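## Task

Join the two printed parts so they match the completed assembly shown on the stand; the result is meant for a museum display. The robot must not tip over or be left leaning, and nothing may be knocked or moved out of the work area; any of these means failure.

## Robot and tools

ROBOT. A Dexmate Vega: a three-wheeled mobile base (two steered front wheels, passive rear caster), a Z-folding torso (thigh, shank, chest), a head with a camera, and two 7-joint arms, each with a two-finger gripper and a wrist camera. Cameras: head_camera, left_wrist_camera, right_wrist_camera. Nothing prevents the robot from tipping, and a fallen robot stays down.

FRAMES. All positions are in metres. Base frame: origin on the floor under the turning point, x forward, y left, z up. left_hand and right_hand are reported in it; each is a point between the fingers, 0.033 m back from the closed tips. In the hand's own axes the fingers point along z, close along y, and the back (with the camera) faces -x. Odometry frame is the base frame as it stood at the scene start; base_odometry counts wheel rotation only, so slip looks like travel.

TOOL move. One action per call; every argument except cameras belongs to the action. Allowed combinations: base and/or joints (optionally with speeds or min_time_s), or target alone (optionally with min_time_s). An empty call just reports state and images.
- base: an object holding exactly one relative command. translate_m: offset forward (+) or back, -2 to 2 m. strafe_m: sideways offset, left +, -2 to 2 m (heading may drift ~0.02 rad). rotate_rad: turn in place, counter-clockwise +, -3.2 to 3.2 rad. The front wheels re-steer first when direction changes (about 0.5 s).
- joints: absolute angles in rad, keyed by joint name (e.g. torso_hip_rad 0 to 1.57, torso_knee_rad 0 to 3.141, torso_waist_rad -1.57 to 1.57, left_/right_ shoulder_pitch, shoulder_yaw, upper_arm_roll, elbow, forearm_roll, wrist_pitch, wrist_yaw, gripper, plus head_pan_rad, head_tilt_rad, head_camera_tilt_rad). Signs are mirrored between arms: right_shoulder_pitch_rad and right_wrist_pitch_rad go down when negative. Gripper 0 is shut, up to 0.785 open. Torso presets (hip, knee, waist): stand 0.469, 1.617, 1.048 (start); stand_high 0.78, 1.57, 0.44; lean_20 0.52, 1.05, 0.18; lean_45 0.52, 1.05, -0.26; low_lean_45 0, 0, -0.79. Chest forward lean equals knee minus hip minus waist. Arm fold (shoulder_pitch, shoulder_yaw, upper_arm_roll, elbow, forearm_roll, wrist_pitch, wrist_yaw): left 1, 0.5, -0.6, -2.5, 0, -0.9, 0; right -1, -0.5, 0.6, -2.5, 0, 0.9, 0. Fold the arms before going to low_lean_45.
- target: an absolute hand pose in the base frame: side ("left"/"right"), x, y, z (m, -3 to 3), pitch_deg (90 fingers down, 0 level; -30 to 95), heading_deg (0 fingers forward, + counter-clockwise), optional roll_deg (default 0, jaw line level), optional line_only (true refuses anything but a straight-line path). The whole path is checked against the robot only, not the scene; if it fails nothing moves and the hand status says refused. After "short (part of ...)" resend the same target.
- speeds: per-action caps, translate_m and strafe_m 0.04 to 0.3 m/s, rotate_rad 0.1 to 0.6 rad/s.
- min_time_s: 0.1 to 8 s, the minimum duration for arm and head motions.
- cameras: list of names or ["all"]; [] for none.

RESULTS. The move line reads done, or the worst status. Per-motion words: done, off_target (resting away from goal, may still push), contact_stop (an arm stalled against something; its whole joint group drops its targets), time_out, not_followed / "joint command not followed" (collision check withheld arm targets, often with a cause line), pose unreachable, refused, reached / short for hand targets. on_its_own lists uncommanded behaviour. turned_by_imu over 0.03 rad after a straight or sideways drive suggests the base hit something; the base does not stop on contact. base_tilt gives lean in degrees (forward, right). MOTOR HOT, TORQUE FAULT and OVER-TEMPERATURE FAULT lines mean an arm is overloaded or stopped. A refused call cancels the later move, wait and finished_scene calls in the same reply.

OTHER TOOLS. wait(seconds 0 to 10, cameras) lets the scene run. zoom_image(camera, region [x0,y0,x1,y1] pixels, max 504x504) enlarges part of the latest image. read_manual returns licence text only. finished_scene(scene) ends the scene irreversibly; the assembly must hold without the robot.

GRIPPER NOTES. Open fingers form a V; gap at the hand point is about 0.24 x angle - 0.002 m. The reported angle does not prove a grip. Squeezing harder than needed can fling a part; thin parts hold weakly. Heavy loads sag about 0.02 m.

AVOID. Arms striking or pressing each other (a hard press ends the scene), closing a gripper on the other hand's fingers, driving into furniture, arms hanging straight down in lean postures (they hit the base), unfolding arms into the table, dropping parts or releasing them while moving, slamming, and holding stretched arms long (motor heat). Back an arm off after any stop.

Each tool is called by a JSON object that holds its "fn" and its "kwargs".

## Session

{"fn": "move", "kwargs": {}}

Scene clock: 0.00 s.
Joint torques (N m): no reading
base_odometry: x=+0.000 y=+0.000 heading=+0.000
turned_by_wheels: +0.000
turned_by_imu: +0.000
base_tilt: forward=-0.3 right=+1.3
base_status: not commanded
joint_positions: torso_hip_rad=+0.469 torso_knee_rad=+1.617 torso_waist_rad=+1.048 left_shoulder_pitch_rad=+2.205 left_shoulder_yaw_rad=-0.015 left_upper_arm_roll_rad=-0.004 left_elbow_rad=-1.084 left_forearm_roll_rad=-0.002 left_wrist_pitch_rad=-0.482 left_wrist_yaw_rad=+0.007 left_gripper_rad=+0.005 right_shoulder_pitch_rad=-2.204 right_shoulder_yaw_rad=-0.005 right_upper_arm_roll_rad=+0.012 right_elbow_rad=-1.099 right_forearm_roll_rad=+0.012 right_wrist_pitch_rad=+0.489 right_wrist_yaw_rad=+0.000 right_gripper_rad=+0.005 head_pan_rad=+0.000 head_tilt_rad=+0.000 head_camera_tilt_rad=+0.000
joint_status: not commanded
chest: x=-0.0111 y=+0.0000 z=+1.4155 quat_wxyz=(+0.999, +0.000, +0.050, +0.000) (m; base frame)
left_hand: x=+0.1584 y=+0.2279 z=+0.6140 quat_wxyz=(+0.404, -0.010, +0.915, +0.002) pitch_deg=+42.4 heading_deg=+0.9 roll_deg=-0.3 back=up (m; base frame)
right_hand: x=+0.1695 y=-0.2419 z=+0.6217 quat_wxyz=(+0.415, +0.006, +0.910, -0.007) pitch_deg=+41.0 heading_deg=-1.4 roll_deg=-0.6 back=up (m; base frame)
pictures: head_camera, left_wrist_camera, right_wrist_camera
camera_calibration:
left_wrist_camera: T_world_to_cam=[[0.0536284, -0.998195, -0.0270439, 0.250029], [-0.669549, -0.0158527, -0.742598, 0.630823], [0.740829, 0.0579316, -0.669191, 0.43099], [0, 0, 0, 1]] pos_world=[0.0896688, 0.23461, 0.763624]
right_wrist_camera: T_world_to_cam=[[0.00825275, -0.997319, -0.0727065, -0.175336], [-0.650786, 0.049847, -0.757623, 0.660343], [0.759216, 0.0535688, -0.64863, 0.431215], [0, 0, 0, 1]] pos_world=[0.103803, -0.230882, 0.767242]

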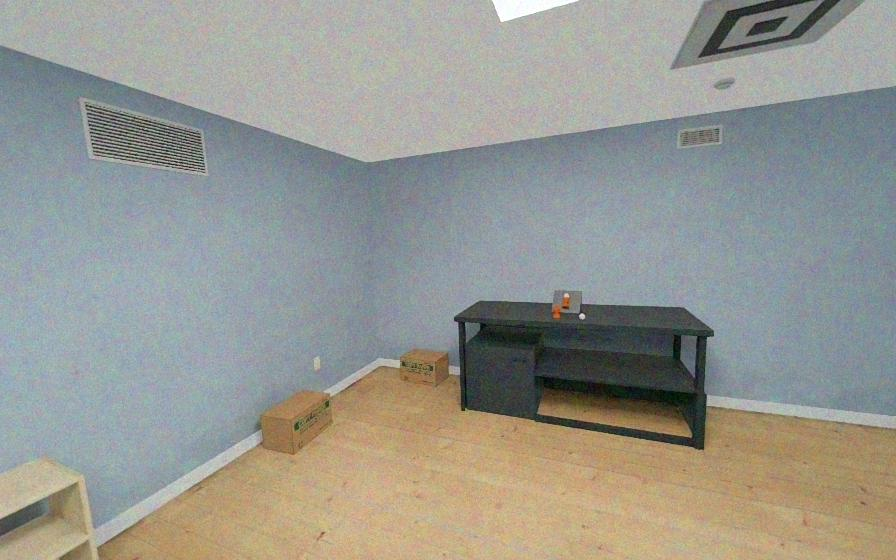

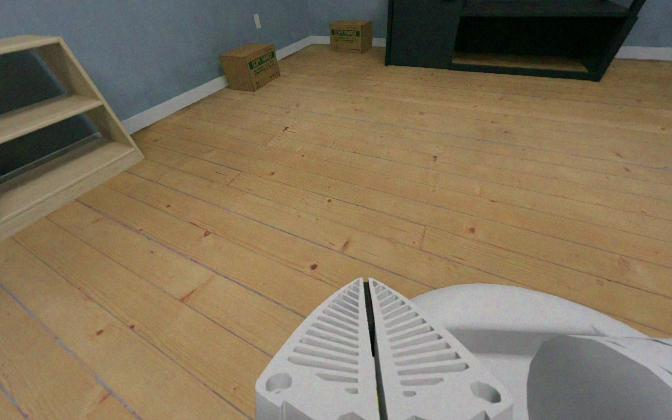

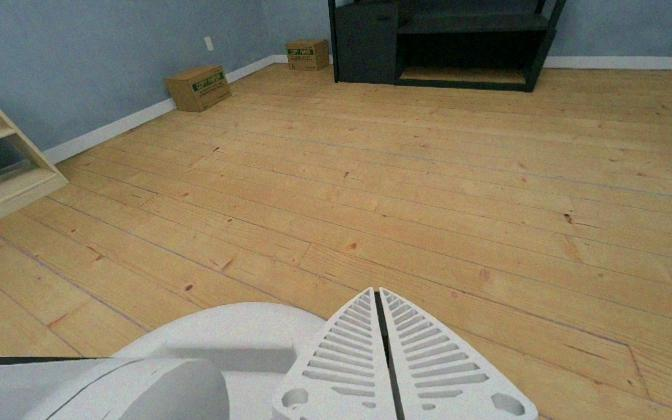

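{"fn": "move", "kwargs": {"base": {"rotate_rad": -0.335}, "joints": {"head_camera_tilt_rad": 0.6}}}

{"fn": "move", "kwargs": {"base": {"translate_m": 1.62}, "cameras": ["head_camera"]}}

{"fn": "zoom_image", "kwargs": {"camera": "head_camera", "region": [380, 130, 540, 250]}}

Scene clock: 17.57 s.
Joint torques (N m): left_arm=[4.58 0.84 -0.03 -3.67 -0.04 -2.52 0.08] | right_arm=[-2.7 -0.49 1.4 -4.34 0.24 3.69 -0.06]
move: done
base_odometry: x=+0.000 y=+0.000 heading=-0.336
turned_by_wheels: -0.336
turned_by_imu: -0.331
base_tilt: forward=-0.4 right=+1.3
base_status: done
joint_positions: torso_hip_rad=+0.469 torso_knee_rad=+1.617 torso_waist_rad=+1.048 left_shoulder_pitch_rad=+2.205 left_shoulder_yaw_rad=-0.015 left_upper_arm_roll_rad=-0.004 left_elbow_rad=-1.084 left_forearm_roll_rad=-0.002 left_wrist_pitch_rad=-0.482 left_wrist_yaw_rad=+0.007 left_gripper_rad=+0.005 right_shoulder_pitch_rad=-2.204 right_shoulder_yaw_rad=-0.005 right_upper_arm_roll_rad=+0.012 right_elbow_rad=-1.099 right_forearm_roll_rad=+0.012 right_wrist_pitch_rad=+0.489 right_wrist_yaw_rad=+0.000 right_gripper_rad=+0.005 head_pan_rad=+0.000 head_tilt_rad=+0.000 head_camera_tilt_rad=+0.599
joint_status: all done
chest: x=-0.0111 y=+0.0000 z=+1.4155 quat_wxyz=(+0.999, +0.000, +0.050, +0.000) (m; base frame)
left_hand: x=+0.1584 y=+0.2279 z=+0.6140 quat_wxyz=(+0.404, -0.010, +0.915, +0.002) pitch_deg=+42.4 heading_deg=+0.9 roll_deg=-0.3 back=up (m; base frame)
right_hand: x=+0.1695 y=-0.2419 z=+0.6217 quat_wxyz=(+0.415, +0.006, +0.910, -0.007) pitch_deg=+41.0 heading_deg=-1.4 roll_deg=-0.6 back=up (m; base frame)
pictures: none

Scene clock: 24.80 s.
Joint torques (N m): left_arm=[3.49 -0.04 1.01 -3.93 0.43 -3.24 0.24] | right_arm=[-4.01 1.43 2.27 -4.76 0.27 3.68 0.09]
move: done
base_odometry: x=+1.530 y=-0.532 heading=-0.336
turned_by_wheels: +0.000
turned_by_imu: +0.003
base_tilt: forward=-0.4 right=+1.2
base_status: done
joint_positions: torso_hip_rad=+0.469 torso_knee_rad=+1.617 torso_waist_rad=+1.048 left_shoulder_pitch_rad=+2.205 left_shoulder_yaw_rad=-0.015 left_upper_arm_roll_rad=-0.004 left_elbow_rad=-1.084 left_forearm_roll_rad=-0.002 left_wrist_pitch_rad=-0.482 left_wrist_yaw_rad=+0.007 left_gripper_rad=+0.005 right_shoulder_pitch_rad=-2.204 right_shoulder_yaw_rad=-0.005 right_upper_arm_roll_rad=+0.012 right_elbow_rad=-1.099 right_forearm_roll_rad=+0.012 right_wrist_pitch_rad=+0.489 right_wrist_yaw_rad=+0.000 right_gripper_rad=+0.005 head_pan_rad=+0.000 head_tilt_rad=+0.000 head_camera_tilt_rad=+0.599
joint_status: not commanded
chest: x=-0.0111 y=+0.0000 z=+1.4155 quat_wxyz=(+0.999, +0.000, +0.050, +0.000) (m; base frame)
left_hand: x=+0.1584 y=+0.2279 z=+0.6139 quat_wxyz=(+0.404, -0.010, +0.915, +0.002) pitch_deg=+42.4 heading_deg=+0.9 roll_deg=-0.3 back=up (m; base frame)
right_hand: x=+0.1695 y=-0.2419 z=+0.6217 quat_wxyz=(+0.415, +0.006, +0.910, -0.007) pitch_deg=+41.0 heading_deg=-1.4 roll_deg=-0.6 back=up (m; base frame)
pictures: head_camera
camera_calibration:
head_camera: T_world_to_cam=[[-0.0184087, -0.999275, -0.0333154, 0.0583534], [-0.66041, 0.0371703, -0.749985, 1.11549], [0.75068, 0.00819559, -0.660616, 1.00252], [0, 0, 0, 1]] pos_world=[-0.0148111, 0.00863164, 1.50082]

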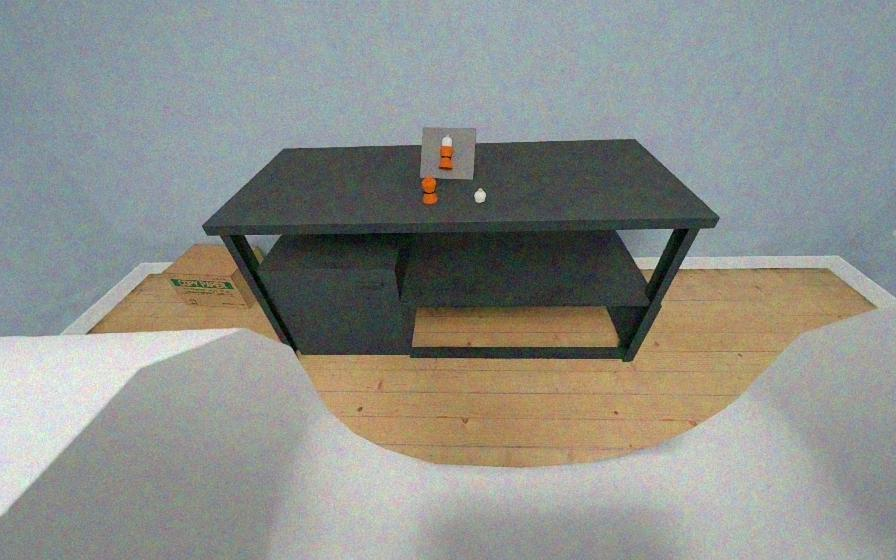

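Scaled by 3.150 from the camera's 896x560 image, which has a finer 960x600 frame.

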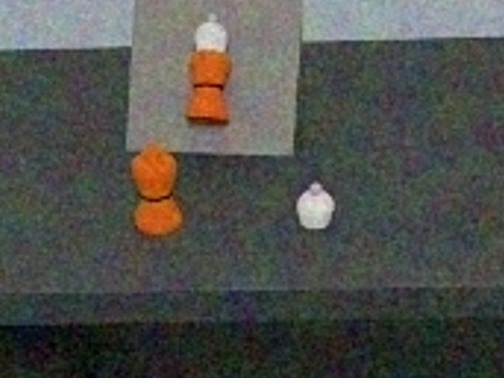

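{"fn": "move", "kwargs": {"target": {"side":"left","x":0.40,"y":0.25,"z":1.10,"pitch_deg":60,"heading_deg":0}}}

{"fn": "move", "kwargs": {"target": {"side":"right","x":0.40,"y":-0.25,"z":1.10,"pitch_deg":60,"heading_deg":0}}}

{"fn": "move", "kwargs": {"base": {"strafe_m": -0.2}}}

{"fn": "move", "kwargs": {"base": {"translate_m": 0.49}, "speeds": {"translate_m": 0.2}, "joints": {"head_camera_tilt_rad":0.7,"left_gripper_rad":0.45}}}

{"fn": "move", "kwargs": {"target": {"side":"left","x":0.50,"y":0.15,"z":1.08,"pitch_deg":88,"heading_deg":0}}}

{"fn": "move", "kwargs": {"target": {"side":"right","x":0.50,"y":-0.10,"z":1.02,"pitch_deg":15,"heading_deg":70}, "cameras": ["all"]}}

{"fn": "zoom_image", "kwargs": {"camera": "right_wrist_camera", "region": [240, 180, 480, 320]}}

{"fn": "zoom_image", "kwargs": {"camera": "left_wrist_camera", "region": [260, 180, 600, 420]}}

Scene clock: 51.30 s.
Joint torques (N m): left_arm=[-11.17 8.14 -14.17 -1.9 -0.17 -0.2 -0.49] | right_arm=[-3.06 0.3 -0.23 -5.82 0.18 2.85 -0.01]
move: done
base_odometry: x=+1.530 y=-0.532 heading=-0.336
turned_by_wheels: +0.000
turned_by_imu: +0.001
base_tilt: forward=+0.0 right=+1.3
base_status: not commanded
joint_positions: torso_hip_rad=+0.469 torso_knee_rad=+1.617 torso_waist_rad=+1.048 left_shoulder_pitch_rad=+1.564 left_shoulder_yaw_rad=+1.463 left_upper_arm_roll_rad=-0.166 left_elbow_rad=-2.521 left_forearm_roll_rad=+0.547 left_wrist_pitch_rad=-0.605 left_wrist_yaw_rad=-1.344 left_gripper_rad=+0.005 right_shoulder_pitch_rad=-2.204 right_shoulder_yaw_rad=-0.005 right_upper_arm_roll_rad=+0.012 right_elbow_rad=-1.099 right_forearm_roll_rad=+0.012 right_wrist_pitch_rad=+0.489 right_wrist_yaw_rad=+0.000 right_gripper_rad=+0.005 head_pan_rad=+0.000 head_tilt_rad=+0.000 head_camera_tilt_rad=+0.599
joint_status: not commanded
chest: x=-0.0111 y=+0.0000 z=+1.4155 quat_wxyz=(+0.999, +0.000, +0.050, +0.000) (m; base frame)
left_hand: x=+0.3996 y=+0.2486 z=+1.0983 quat_wxyz=(+0.005, +0.967, +0.003, +0.256) pitch_deg=+60.3 heading_deg=-0.9 roll_deg=-1.2 back=down (m; base frame)
left_hand_status: reached (checked arc [a long move; over the whole arc the hand travels 0.68 m to end 0.54 m from its start, up to 0.13 m off the straight line; left_shoulder_yaw_rad turns most, 1.48 rad; on the way or at its end the hand turns up to 180 deg from its attitude at the start], planned for 5.0 s): 2 mm and 0.7 deg off.
right_hand: x=+0.1695 y=-0.2419 z=+0.6217 quat_wxyz=(+0.415, +0.006, +0.910, -0.007) pitch_deg=+41.0 heading_deg=-1.4 roll_deg=-0.6 back=up (m; base frame)
pictures: none

Scene clock: 57.63 s.
Joint torques (N m): left_arm=[-10.93 9.49 -14.62 -1.51 0.9 0.37 -0.43] | right_arm=[12.3 -11.09 12.2 -3.74 0.23 -0.65 0.38]
move: done
base_odometry: x=+1.530 y=-0.532 heading=-0.336
turned_by_wheels: +0.000
turned_by_imu: +0.001
base_tilt: forward=-0.2 right=+1.2
base_status: not commanded
joint_positions: torso_hip_rad=+0.469 torso_knee_rad=+1.617 torso_waist_rad=+1.048 left_shoulder_pitch_rad=+1.562 left_shoulder_yaw_rad=+1.468 left_upper_arm_roll_rad=-0.167 left_elbow_rad=-2.526 left_forearm_roll_rad=+0.549 left_wrist_pitch_rad=-0.605 left_wrist_yaw_rad=-1.348 left_gripper_rad=+0.005 right_shoulder_pitch_rad=-1.563 right_shoulder_yaw_rad=-1.463 right_upper_arm_roll_rad=+0.165 right_elbow_rad=-2.521 right_forearm_roll_rad=-0.548 right_wrist_pitch_rad=+0.605 right_wrist_yaw_rad=+1.344 right_gripper_rad=+0.005 head_pan_rad=+0.000 head_tilt_rad=+0.000 head_camera_tilt_rad=+0.599
joint_status: not commanded
chest: x=-0.0111 y=+0.0000 z=+1.4155 quat_wxyz=(+0.999, +0.000, +0.050, +0.000) (m; base frame)
left_hand: x=+0.3997 y=+0.2499 z=+1.0996 quat_wxyz=(+0.000, +0.966, +0.000, +0.258) pitch_deg=+60.1 heading_deg=-0.1 roll_deg=-0.1 back=down (m; base frame)
right_hand: x=+0.3996 y=-0.2486 z=+1.0982 quat_wxyz=(+0.005, -0.967, +0.003, -0.256) pitch_deg=+60.3 heading_deg=+0.9 roll_deg=+1.2 back=down (m; base frame)
right_hand_status: reached (checked arc [a long move; over the whole arc the hand travels 0.67 m to end 0.53 m from its start, up to 0.13 m off the straight line; right_shoulder_yaw_rad turns most, 1.46 rad; on the way or at its end the hand turns up to 180 deg from its attitude at the start], planned for 4.9 s): 2 mm and 0.7 deg off.
pictures: none

Scene clock: 60.50 s.
Joint torques (N m): left_arm=[-10.33 8.7 -14.94 -0.05 0.81 2.07 -0.78] | right_arm=[12.75 -9.69 10.72 -2.07 0.06 -0.63 0.4]
move: done
base_odometry: x=+1.465 y=-0.721 heading=-0.339
turned_by_wheels: -0.003
turned_by_imu: +0.000
base_tilt: forward=-0.3 right=+1.3
base_status: done
joint_positions: torso_hip_rad=+0.469 torso_knee_rad=+1.617 torso_waist_rad=+1.048 left_shoulder_pitch_rad=+1.562 left_shoulder_yaw_rad=+1.468 left_upper_arm_roll_rad=-0.167 left_elbow_rad=-2.526 left_forearm_roll_rad=+0.549 left_wrist_pitch_rad=-0.605 left_wrist_yaw_rad=-1.348 left_gripper_rad=+0.005 right_shoulder_pitch_rad=-1.561 right_shoulder_yaw_rad=-1.467 right_upper_arm_roll_rad=+0.165 right_elbow_rad=-2.526 right_forearm_roll_rad=-0.550 right_wrist_pitch_rad=+0.605 right_wrist_yaw_rad=+1.348 right_gripper_rad=+0.005 head_pan_rad=+0.000 head_tilt_rad=+0.000 head_camera_tilt_rad=+0.599
joint_status: not commanded
chest: x=-0.0110 y=+0.0000 z=+1.4155 quat_wxyz=(+0.999, +0.000, +0.050, +0.000) (m; base frame)
left_hand: x=+0.3998 y=+0.2499 z=+1.0996 quat_wxyz=(+0.000, +0.966, +0.000, +0.258) pitch_deg=+60.1 heading_deg=+0.0 roll_deg=+0.0 back=down (m; base frame)
right_hand: x=+0.3998 y=-0.2499 z=+1.0995 quat_wxyz=(+0.000, -0.966, +0.000, -0.258) pitch_deg=+60.1 heading_deg=+0.0 roll_deg=+0.0 back=down (m; base frame)
pictures: none

Scene clock: 64.77 s.
Joint torques (N m): left_arm=[-12.57 12.16 -12.42 -0.19 0.12 0.66 -0.33] | right_arm=[12.78 -8.61 12.02 -2.26 -0.31 -1.78 0.47]
move: done
base_odometry: x=+1.927 y=-0.884 heading=-0.339
turned_by_wheels: +0.000
turned_by_imu: +0.000
base_tilt: forward=-0.4 right=+1.1
base_status: done
joint_positions: torso_hip_rad=+0.469 torso_knee_rad=+1.617 torso_waist_rad=+1.048 left_shoulder_pitch_rad=+1.562 left_shoulder_yaw_rad=+1.468 left_upper_arm_roll_rad=-0.167 left_elbow_rad=-2.526 left_forearm_roll_rad=+0.549 left_wrist_pitch_rad=-0.605 left_wrist_yaw_rad=-1.348 left_gripper_rad=+0.450 right_shoulder_pitch_rad=-1.561 right_shoulder_yaw_rad=-1.467 right_upper_arm_roll_rad=+0.165 right_elbow_rad=-2.526 right_forearm_roll_rad=-0.550 right_wrist_pitch_rad=+0.605 right_wrist_yaw_rad=+1.348 right_gripper_rad=+0.005 head_pan_rad=+0.000 head_tilt_rad=+0.000 head_camera_tilt_rad=+0.699
joint_status: all done
chest: x=-0.0110 y=+0.0000 z=+1.4155 quat_wxyz=(+0.999, +0.000, +0.050, +0.000) (m; base frame)
left_hand: x=+0.3998 y=+0.2499 z=+1.0996 quat_wxyz=(+0.000, +0.966, +0.000, +0.258) pitch_deg=+60.1 heading_deg=+0.0 roll_deg=+0.0 back=down (m; base frame)
right_hand: x=+0.3998 y=-0.2499 z=+1.0995 quat_wxyz=(+0.000, -0.966, +0.000, -0.258) pitch_deg=+60.1 heading_deg=+0.0 roll_deg=+0.0 back=down (m; base frame)
pictures: none

Scene clock: 72.67 s.
Joint torques (N m): left_arm=[-22.91 -1.55 -10.11 1.97 -1.95 0.55 -0.33] | right_arm=[14.65 -9.86 13.25 -1.52 -0.2 -0.91 0.52]
move: done
base_odometry: x=+1.927 y=-0.884 heading=-0.339
turned_by_wheels: +0.000
turned_by_imu: +0.001
base_tilt: forward=-0.3 right=+1.4
base_status: not commanded
joint_positions: torso_hip_rad=+0.469 torso_knee_rad=+1.617 torso_waist_rad=+1.048 left_shoulder_pitch_rad=-0.230 left_shoulder_yaw_rad=+0.750 left_upper_arm_roll_rad=+1.796 left_elbow_rad=-1.557 left_forearm_roll_rad=+0.080 left_wrist_pitch_rad=-0.766 left_wrist_yaw_rad=-1.348 left_gripper_rad=+0.450 right_shoulder_pitch_rad=-1.561 right_shoulder_yaw_rad=-1.467 right_upper_arm_roll_rad=+0.165 right_elbow_rad=-2.526 right_forearm_roll_rad=-0.550 right_wrist_pitch_rad=+0.605 right_wrist_yaw_rad=+1.348 right_gripper_rad=+0.005 head_pan_rad=+0.000 head_tilt_rad=+0.000 head_camera_tilt_rad=+0.699
joint_status: not commanded
chest: x=-0.0110 y=+0.0000 z=+1.4155 quat_wxyz=(+0.999, +0.000, +0.050, +0.000) (m; base frame)
left_hand: x=+0.4993 y=+0.1490 z=+1.0793 quat_wxyz=(+0.002, +1.000, +0.000, +0.017) pitch_deg=+88.0 heading_deg=+0.0 roll_deg=+0.0 (m; base frame)
left_hand_status: reached (checked arc [the straight line was blocked; over the whole arc the hand travels 0.25 m to end 0.14 m from its start, up to 0.07 m off the straight line; left_upper_arm_roll_rad turns most, 1.97 rad; on the way or at its end the hand turns up to 31 deg from its attitude at the start], planned for 6.5 s): 1 mm and 0.2 deg off.
right_hand: x=+0.3998 y=-0.2499 z=+1.0995 quat_wxyz=(+0.000, -0.966, +0.000, -0.258) pitch_deg=+60.1 heading_deg=+0.0 roll_deg=+0.0 back=down (m; base frame)
pictures: none

Scene clock: 82.80 s.
Joint torques (N m): left_arm=[-20.63 0.17 -7.21 0.78 -1.18 -0.69 -0.19] | right_arm=[17.58 -5.49 3.41 -5.88 0.45 -3.18 0.01]
move: done
base_odometry: x=+1.927 y=-0.884 heading=-0.339
turned_by_wheels: +0.000
turned_by_imu: +0.001
base_tilt: forward=-0.2 right=+1.1
base_status: not commanded
joint_positions: torso_hip_rad=+0.469 torso_knee_rad=+1.617 torso_waist_rad=+1.048 left_shoulder_pitch_rad=-0.235 left_shoulder_yaw_rad=+0.748 left_upper_arm_roll_rad=+1.800 left_elbow_rad=-1.554 left_forearm_roll_rad=+0.079 left_wrist_pitch_rad=-0.767 left_wrist_yaw_rad=-1.348 left_gripper_rad=+0.450 right_shoulder_pitch_rad=-1.394 right_shoulder_yaw_rad=-0.809 right_upper_arm_roll_rad=-0.286 right_elbow_rad=-1.552 right_forearm_roll_rad=-2.561 right_wrist_pitch_rad=-0.005 right_wrist_yaw_rad=-1.018 right_gripper_rad=+0.005 head_pan_rad=+0.000 head_tilt_rad=+0.000 head_camera_tilt_rad=+0.699
joint_status: not commanded
chest: x=-0.0110 y=+0.0000 z=+1.4155 quat_wxyz=(+0.999, +0.000, +0.050, +0.000) (m; base frame)
left_hand: x=+0.4999 y=+0.1499 z=+1.0798 quat_wxyz=(+0.000, +1.000, +0.000, +0.017) pitch_deg=+88.0 heading_deg=+0.0 roll_deg=+0.0 (m; base frame)
right_hand: x=+0.5000 y=-0.1006 z=+1.0201 quat_wxyz=(+0.349, -0.651, -0.454, -0.499) pitch_deg=+15.1 heading_deg=+69.8 roll_deg=+0.1 back=down (m; base frame)
right_hand_status: reached (straight line, planned for 8.7 s): 1 mm and 0.2 deg off.
pictures: head_camera, left_wrist_camera, right_wrist_camera
camera_calibration:
head_camera: T_world_to_cam=[[-0.0216493, -0.999275, -0.0313085, 0.0551308], [-0.732115, 0.0371717, -0.680167, 1.00655], [0.680837, 0.00819625, -0.732389, 1.10343], [0, 0, 0, 1]] pos_world=[-0.0131507, 0.00863164, 1.49449]
left_wrist_camera: T_world_to_cam=[[0.00220892, 0.998934, -0.0461013, -0.0866234], [0.999591, -0.000891937, 0.0285683, -0.465165], [0.0284967, -0.0461456, -0.998528, 1.22147], [0, 0, 0, 1]] pos_world=[0.430358, 0.142481, 1.22896]
right_wrist_camera: T_world_to_cam=[[-0.907379, 0.419566, 0.0250387, 0.492416], [0.13399, 0.232282, 0.963375, -0.959304], [0.398384, 0.877502, -0.266986, 0.305002], [0, 0, 0, 1]] pos_world=[0.453837, -0.251411, 0.993271]

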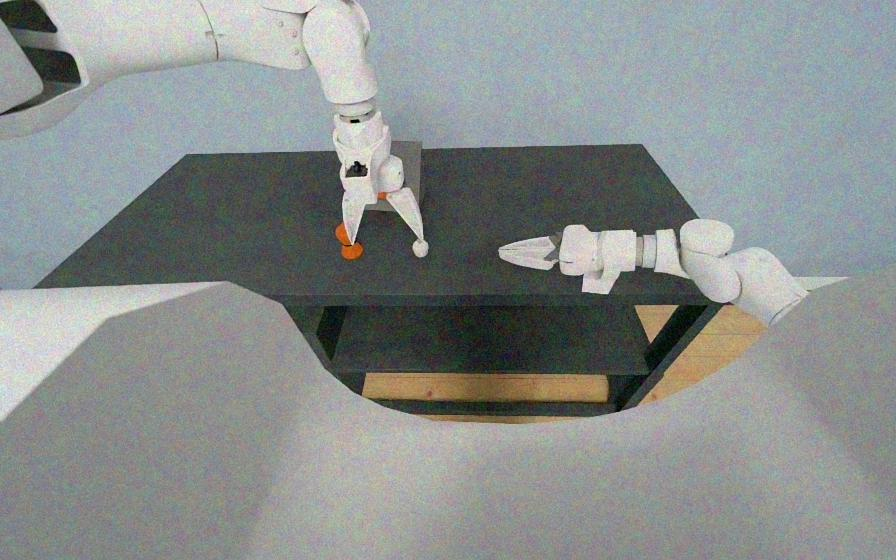

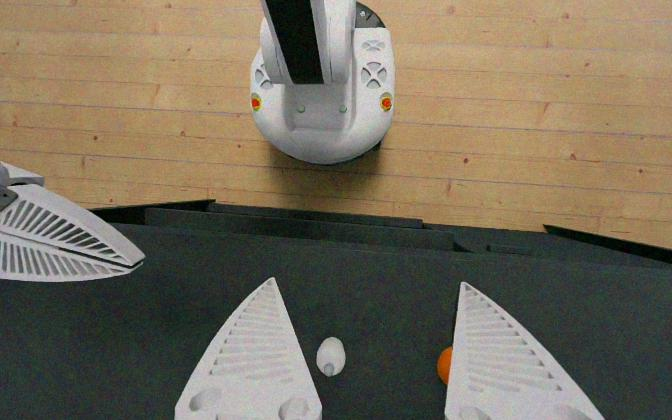

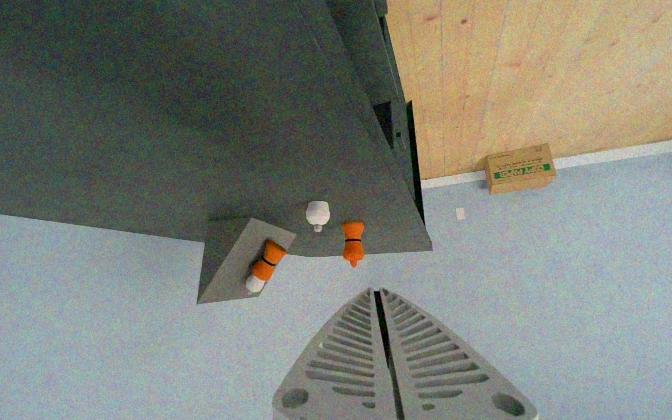

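Scaled by 2.100 from the camera's 672x420 image, which has a finer 960x600 frame.

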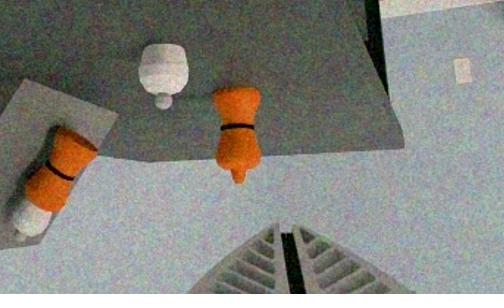

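Scaled by 1.482 from the camera's 672x420 image, which has a finer 960x600 frame.

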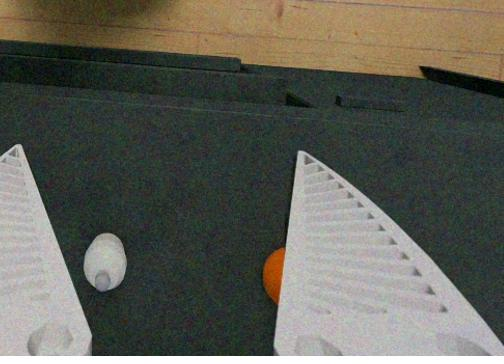

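{"fn": "move", "kwargs": {"target": {"side":"left","x":0.615,"y":0.105,"z":1.0,"pitch_deg":80,"heading_deg":0}, "cameras": ["all"]}}

{"fn": "zoom_image", "kwargs": {"camera": "left_wrist_camera", "region": [220, 180, 560, 420]}}

{"fn": "zoom_image", "kwargs": {"camera": "right_wrist_camera", "region": [280, 180, 400, 310]}}

Scene clock: 113.17 s.
Joint torques (N m): left_arm=[-12.25 0.39 -12.44 2.13 -1.42 -0.5 0.09] | right_arm=[16.48 -9.7 3.95 -6.9 0.86 -2.37 -0.24]
move: done
base_odometry: x=+1.927 y=-0.884 heading=-0.339
turned_by_wheels: +0.000
turned_by_imu: +0.001
base_tilt: forward=-0.3 right=+1.3
base_status: not commanded
joint_positions: torso_hip_rad=+0.469 torso_knee_rad=+1.617 torso_waist_rad=+1.048 left_shoulder_pitch_rad=-0.057 left_shoulder_yaw_rad=+0.357 left_upper_arm_roll_rad=+1.761 left_elbow_rad=-0.935 left_forearm_roll_rad=+0.458 left_wrist_pitch_rad=-0.895 left_wrist_yaw_rad=-1.019 left_gripper_rad=+0.450 right_shoulder_pitch_rad=-1.391 right_shoulder_yaw_rad=-0.807 right_upper_arm_roll_rad=-0.289 right_elbow_rad=-1.547 right_forearm_roll_rad=-2.562 right_wrist_pitch_rad=-0.009 right_wrist_yaw_rad=-1.021 right_gripper_rad=+0.005 head_pan_rad=+0.000 head_tilt_rad=+0.000 head_camera_tilt_rad=+0.699
joint_status: not commanded
chest: x=-0.0110 y=+0.0000 z=+1.4155 quat_wxyz=(+0.999, +0.000, +0.050, +0.000) (m; base frame)
left_hand: x=+0.6144 y=+0.1055 z=+1.0004 quat_wxyz=(+0.000, +0.996, +0.000, +0.087) pitch_deg=+80.0 heading_deg=+0.2 roll_deg=+0.2 (m; base frame)
left_hand_status: reached (straight line, planned for 2.3 s): 1 mm and 0.0 deg off.
right_hand: x=+0.4999 y=-0.1001 z=+1.0197 quat_wxyz=(+0.349, -0.650, -0.455, -0.498) pitch_deg=+15.0 heading_deg=+70.0 roll_deg=+0.0 back=down (m; base frame)
pictures: head_camera, left_wrist_camera, right_wrist_camera
camera_calibration:
head_camera: T_world_to_cam=[[-0.0216493, -0.999275, -0.0313085, 0.0551308], [-0.732115, 0.0371717, -0.680167, 1.00655], [0.680837, 0.00819625, -0.732389, 1.10343], [0, 0, 0, 1]] pos_world=[-0.0131507, 0.00863164, 1.49449]
left_wrist_camera: T_world_to_cam=[[0.00856517, 0.998966, -0.0446451, -0.0514423], [0.985951, -0.00098879, 0.16703, -0.707505], [0.166813, -0.0454485, -0.98494, 1.03826], [0, 0, 0, 1]] pos_world=[0.52481, 0.0978771, 1.13851]
right_wrist_camera: T_world_to_cam=[[-0.908648, 0.416876, 0.0239491, 0.493639], [0.132013, 0.232384, 0.963623, -0.958365], [0.396146, 0.878756, -0.266189, 0.305015], [0, 0, 0, 1]] pos_world=[0.45423, -0.251111, 0.992872]

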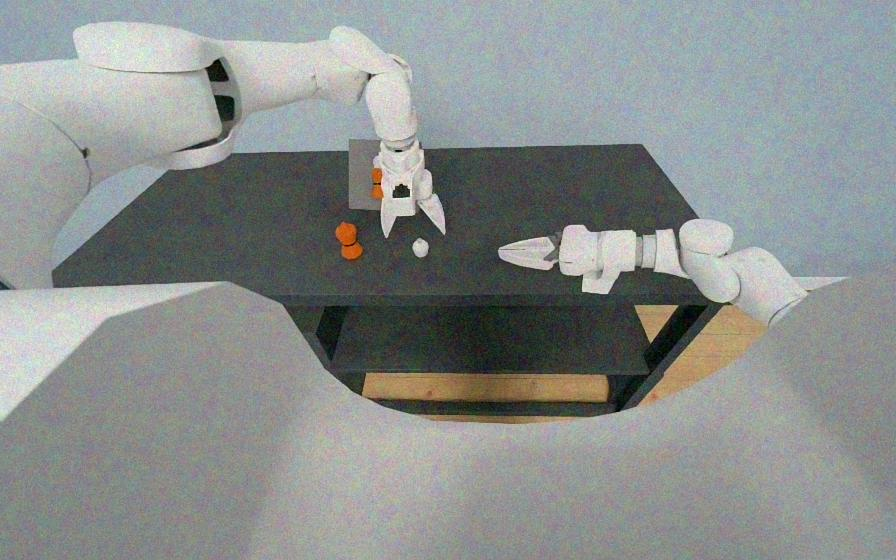

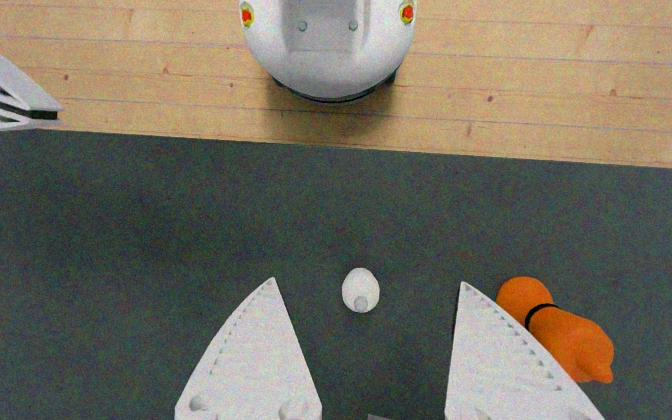

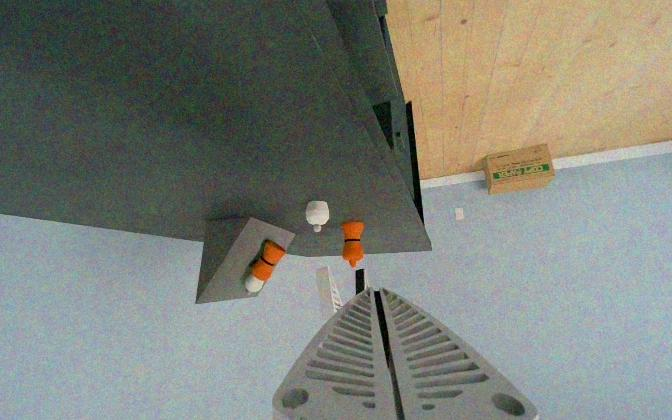

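Scaled by 1.482 from the camera's 672x420 image, which has a finer 960x600 frame.

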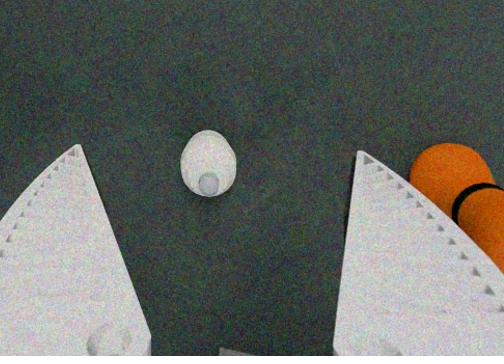

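Scaled by 3.877 from the camera's 672x420 image, which has a finer 960x600 frame.

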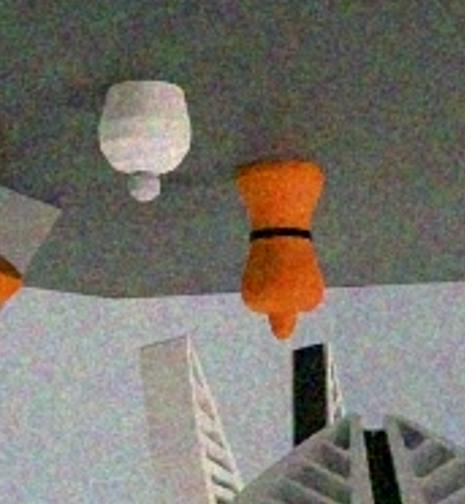

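{"fn": "move", "kwargs": {"target": {"side":"left","x":0.659,"y":0.101,"z":0.917,"pitch_deg":80,"heading_deg":0,"line_only":true}, "cameras": ["all"]}}

{"fn": "zoom_image", "kwargs": {"camera": "left_wrist_camera", "region": [220, 180, 560, 420]}}

{"fn": "zoom_image", "kwargs": {"camera": "right_wrist_camera", "region": [280, 180, 400, 310]}}

Scene clock: 127.33 s.
Joint torques (N m): left_arm=[-13.36 -0.63 -10.66 1.65 -0.54 1.03 0.81] | right_arm=[17.71 -6.16 3.24 -5.3 0.94 -2.69 0.21]
move: refused
base_odometry: x=+1.927 y=-0.884 heading=-0.339
turned_by_wheels: +0.000
turned_by_imu: +0.000
base_tilt: forward=-0.2 right=+1.1
base_status: not commanded
joint_positions: torso_hip_rad=+0.469 torso_knee_rad=+1.617 torso_waist_rad=+1.048 left_shoulder_pitch_rad=-0.056 left_shoulder_yaw_rad=+0.354 left_upper_arm_roll_rad=+1.761 left_elbow_rad=-0.930 left_forearm_roll_rad=+0.460 left_wrist_pitch_rad=-0.896 left_wrist_yaw_rad=-1.016 left_gripper_rad=+0.450 right_shoulder_pitch_rad=-1.391 right_shoulder_yaw_rad=-0.807 right_upper_arm_roll_rad=-0.289 right_elbow_rad=-1.547 right_forearm_roll_rad=-2.562 right_wrist_pitch_rad=-0.009 right_wrist_yaw_rad=-1.021 right_gripper_rad=+0.005 head_pan_rad=+0.000 head_tilt_rad=+0.000 head_camera_tilt_rad=+0.699
joint_status: not commanded
chest: x=-0.0110 y=+0.0000 z=+1.4155 quat_wxyz=(+0.999, +0.000, +0.050, +0.000) (m; base frame)
left_hand: x=+0.6150 y=+0.1052 z=+0.9999 quat_wxyz=(+0.000, +0.996, +0.000, +0.087) pitch_deg=+80.0 heading_deg=+0.2 roll_deg=+0.2 (m; base frame)
left_hand_status: refused: no posture of the arm gets there (out of reach): the closest leaves the hand 2.8 cm and 1 deg from the pose. Nothing moved. At pitch 65 a posture exists at this place; the way there is not checked.
right_hand: x=+0.4999 y=-0.1001 z=+1.0197 quat_wxyz=(+0.349, -0.650, -0.455, -0.498) pitch_deg=+15.0 heading_deg=+70.0 roll_deg=+0.0 back=down (m; base frame)
pictures: head_camera, left_wrist_camera, right_wrist_camera
camera_calibration:
head_camera: T_world_to_cam=[[-0.0216481, -0.999275, -0.0313074, 0.0551291], [-0.732115, 0.03717, -0.680167, 1.00655], [0.680837, 0.00819625, -0.732389, 1.10343], [0, 0, 0, 1]] pos_world=[-0.0131507, 0.00863164, 1.49449]
left_wrist_camera: T_world_to_cam=[[0.00857512, 0.998971, -0.0445413, -0.0513922], [0.985849, -0.0009883, 0.167631, -0.708541], [0.167414, -0.0453485, -0.984843, 1.03724], [0, 0, 0, 1]] pos_world=[0.525306, 0.0976765, 1.13801]
right_wrist_camera: T_world_to_cam=[[-0.908648, 0.416876, 0.0239491, 0.493639], [0.132013, 0.232384, 0.963623, -0.958365], [0.396146, 0.878756, -0.266189, 0.305015], [0, 0, 0, 1]] pos_world=[0.45423, -0.251111, 0.992872]

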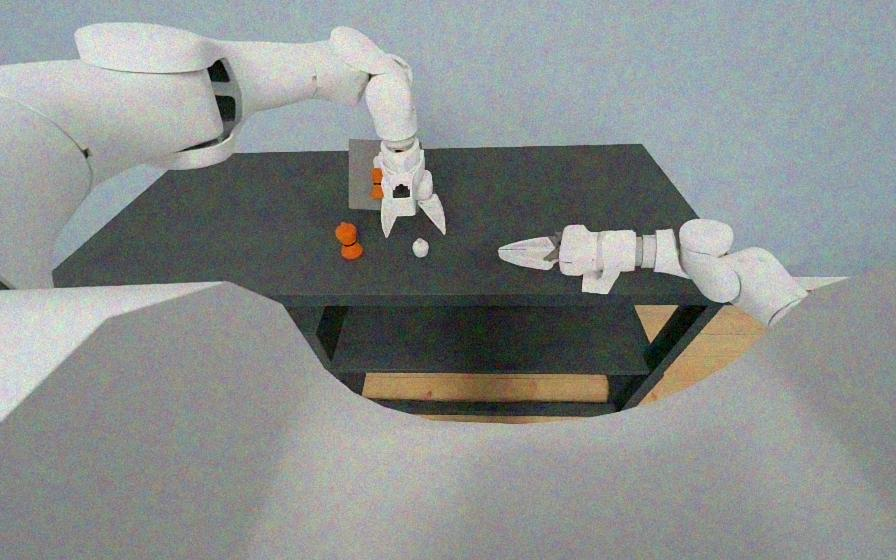

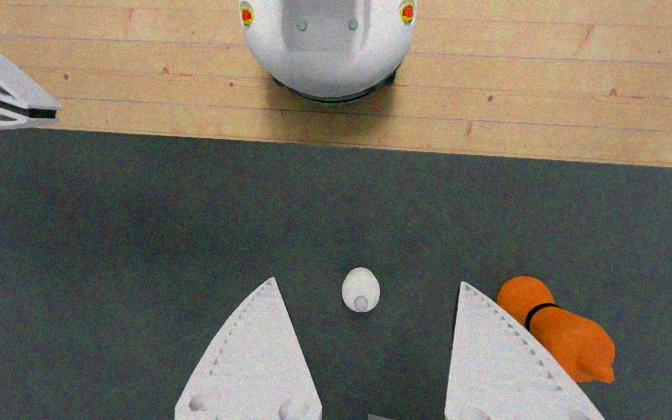

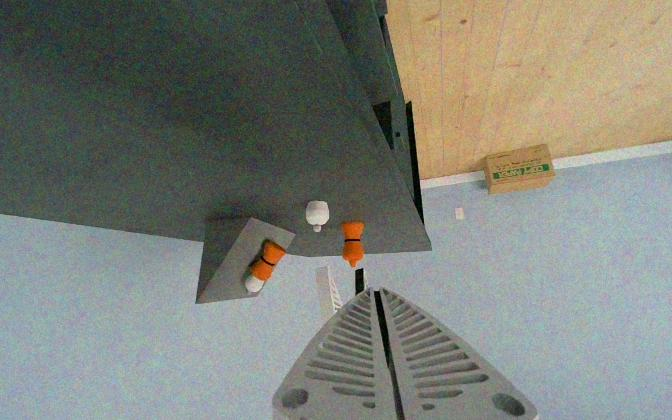

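Scaled by 1.482 from the camera's 672x420 image, which has a finer 960x600 frame.

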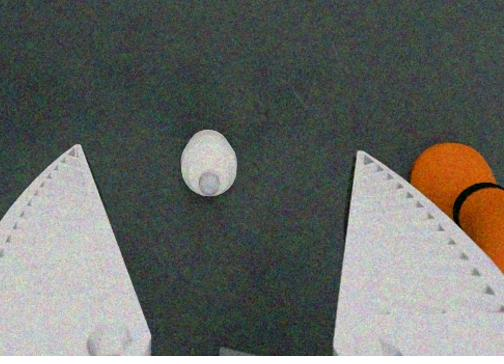

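Scaled by 3.877 from the camera's 672x420 image, which has a finer 960x600 frame.

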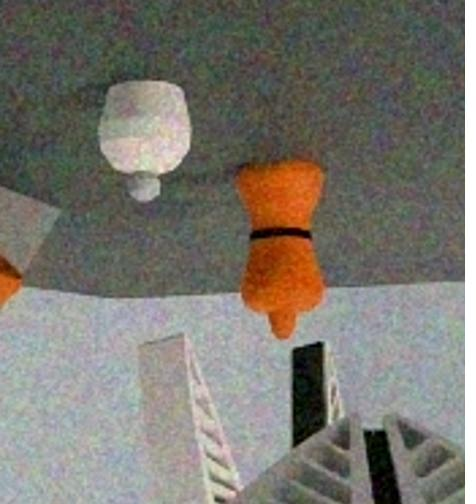

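{"fn": "move", "kwargs": {"base": {"translate_m": 0.07}, "speeds": {"translate_m": 0.1}}}

{"fn": "move", "kwargs": {"target": {"side":"left","x":0.58,"y":0.101,"z":0.96,"pitch_deg":80,"heading_deg":0,"line_only":true}, "cameras": ["all"]}}

{"fn": "zoom_image", "kwargs": {"camera": "left_wrist_camera", "region": [220, 180, 560, 420]}}

{"fn": "zoom_image", "kwargs": {"camera": "right_wrist_camera", "region": [280, 180, 450, 330]}}

Scene clock: 138.60 s.
Joint torques (N m): left_arm=[-16.02 1.04 -11.81 1.86 -0.88 0.45 -0.09] | right_arm=[16.39 -10.12 3.16 -6.43 1.05 -3.53 -0.2]
move: done
base_odometry: x=+1.993 y=-0.907 heading=-0.339
turned_by_wheels: +0.000
turned_by_imu: +0.001
base_tilt: forward=-0.2 right=+1.1
base_status: done
joint_positions: torso_hip_rad=+0.469 torso_knee_rad=+1.617 torso_waist_rad=+1.048 left_shoulder_pitch_rad=-0.056 left_shoulder_yaw_rad=+0.354 left_upper_arm_roll_rad=+1.761 left_elbow_rad=-0.930 left_forearm_roll_rad=+0.460 left_wrist_pitch_rad=-0.896 left_wrist_yaw_rad=-1.016 left_gripper_rad=+0.450 right_shoulder_pitch_rad=-1.391 right_shoulder_yaw_rad=-0.807 right_upper_arm_roll_rad=-0.289 right_elbow_rad=-1.547 right_forearm_roll_rad=-2.562 right_wrist_pitch_rad=-0.009 right_wrist_yaw_rad=-1.021 right_gripper_rad=+0.005 head_pan_rad=+0.000 head_tilt_rad=+0.000 head_camera_tilt_rad=+0.699
joint_status: not commanded
chest: x=-0.0109 y=+0.0000 z=+1.4155 quat_wxyz=(+0.999, +0.000, +0.050, +0.000) (m; base frame)
left_hand: x=+0.6150 y=+0.1052 z=+0.9998 quat_wxyz=(+0.000, +0.996, +0.000, +0.087) pitch_deg=+80.0 heading_deg=+0.2 roll_deg=+0.2 (m; base frame)
right_hand: x=+0.5000 y=-0.1001 z=+1.0197 quat_wxyz=(+0.349, -0.650, -0.455, -0.498) pitch_deg=+15.0 heading_deg=+70.0 roll_deg=+0.0 back=down (m; base frame)
pictures: none

Scene clock: 141.17 s.
Joint torques (N m): left_arm=[-12.24 0.28 -7.53 -3.32 -1.34 -0.09 -0.56] | right_arm=[15.2 -8.32 3.53 -7.74 1.17 -2.71 0.03]
move: done
base_odometry: x=+1.993 y=-0.907 heading=-0.339
turned_by_wheels: +0.000
turned_by_imu: +0.000
base_tilt: forward=-0.2 right=+1.0
base_status: not commanded
joint_positions: torso_hip_rad=+0.469 torso_knee_rad=+1.617 torso_waist_rad=+1.048 left_shoulder_pitch_rad=+0.000 left_shoulder_yaw_rad=+0.471 left_upper_arm_roll_rad=+1.774 left_elbow_rad=-1.202 left_forearm_roll_rad=+0.489 left_wrist_pitch_rad=-0.717 left_wrist_yaw_rad=-1.041 left_gripper_rad=+0.450 right_shoulder_pitch_rad=-1.391 right_shoulder_yaw_rad=-0.807 right_upper_arm_roll_rad=-0.289 right_elbow_rad=-1.547 right_forearm_roll_rad=-2.562 right_wrist_pitch_rad=-0.009 right_wrist_yaw_rad=-1.021 right_gripper_rad=+0.005 head_pan_rad=+0.000 head_tilt_rad=+0.000 head_camera_tilt_rad=+0.699
joint_status: not commanded
chest: x=-0.0109 y=+0.0000 z=+1.4155 quat_wxyz=(+0.999, +0.000, +0.050, +0.000) (m; base frame)
left_hand: x=+0.5807 y=+0.1010 z=+0.9607 quat_wxyz=(+0.000, +0.996, +0.000, +0.087) pitch_deg=+80.0 heading_deg=+0.0 roll_deg=+0.0 (m; base frame)
left_hand_status: reached (straight line, planned for 1.2 s): 1 mm and 0.0 deg off.
right_hand: x=+0.5000 y=-0.1001 z=+1.0197 quat_wxyz=(+0.349, -0.650, -0.455, -0.498) pitch_deg=+15.0 heading_deg=+70.0 roll_deg=+0.0 back=down (m; base frame)
pictures: head_camera, left_wrist_camera, right_wrist_camera
camera_calibration:
head_camera: T_world_to_cam=[[-0.0216537, -0.999275, -0.0313052, 0.055128], [-0.732211, 0.0371715, -0.680063, 1.00647], [0.680734, 0.00819616, -0.732485, 1.1035], [0, 0, 0, 1]] pos_world=[-0.0130508, 0.00863164, 1.49449]
left_wrist_camera: T_world_to_cam=[[0.00868692, 0.998943, -0.0451275, -0.0481601], [0.985816, -0.000991203, 0.167826, -0.668356], [0.167604, -0.0459453, -0.984783, 1.00409], [0, 0, 0, 1]] pos_world=[0.491005, 0.09358, 1.09881]
right_wrist_camera: T_world_to_cam=[[-0.908683, 0.416798, 0.0239743, 0.49361], [0.132058, 0.23248, 0.963594, -0.958332], [0.396051, 0.878767, -0.266292, 0.305164], [0, 0, 0, 1]] pos_world=[0.45423, -0.251111, 0.992872]

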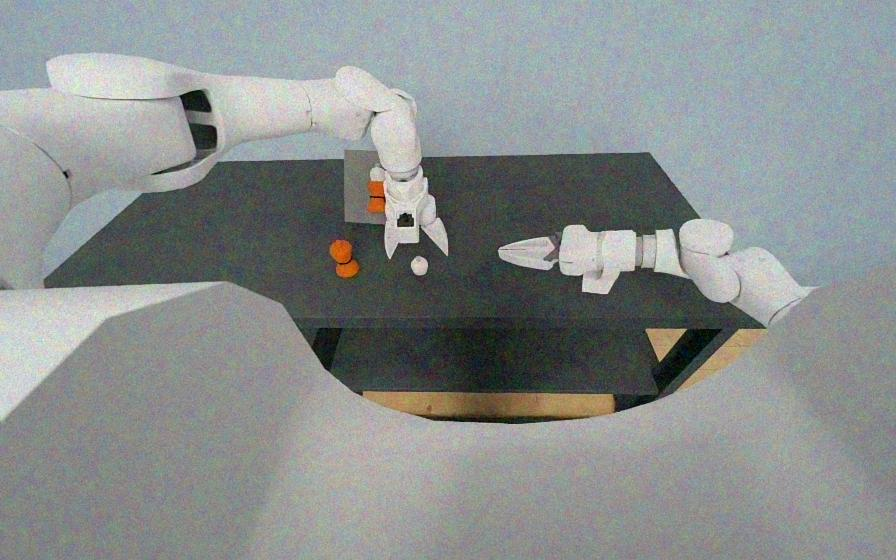

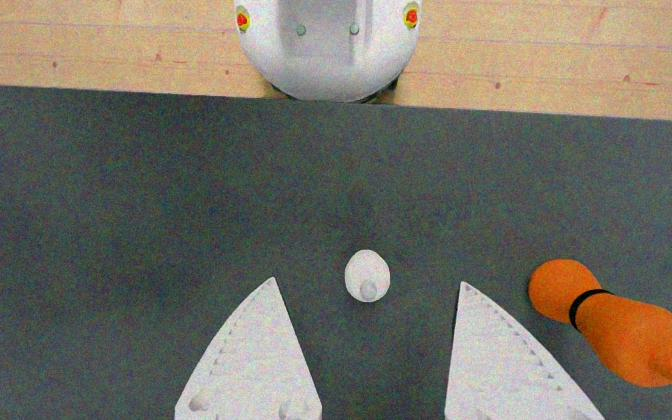

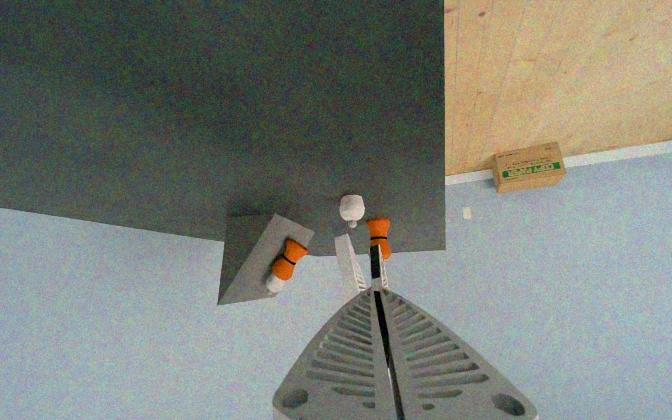

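Scaled by 1.482 from the camera's 672x420 image, which has a finer 960x600 frame.

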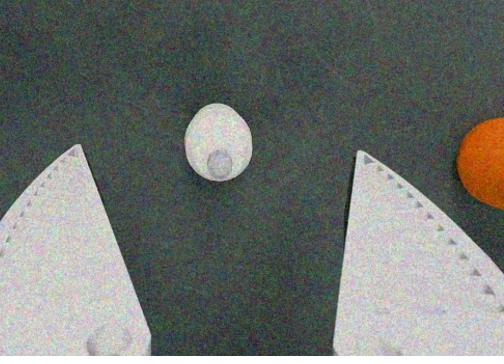

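Scaled by 2.965 from the camera's 672x420 image, which has a finer 960x600 frame.

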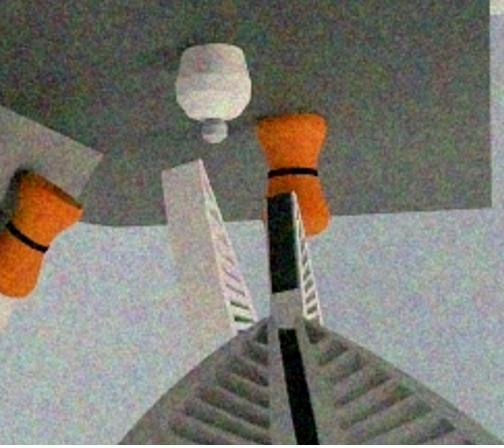

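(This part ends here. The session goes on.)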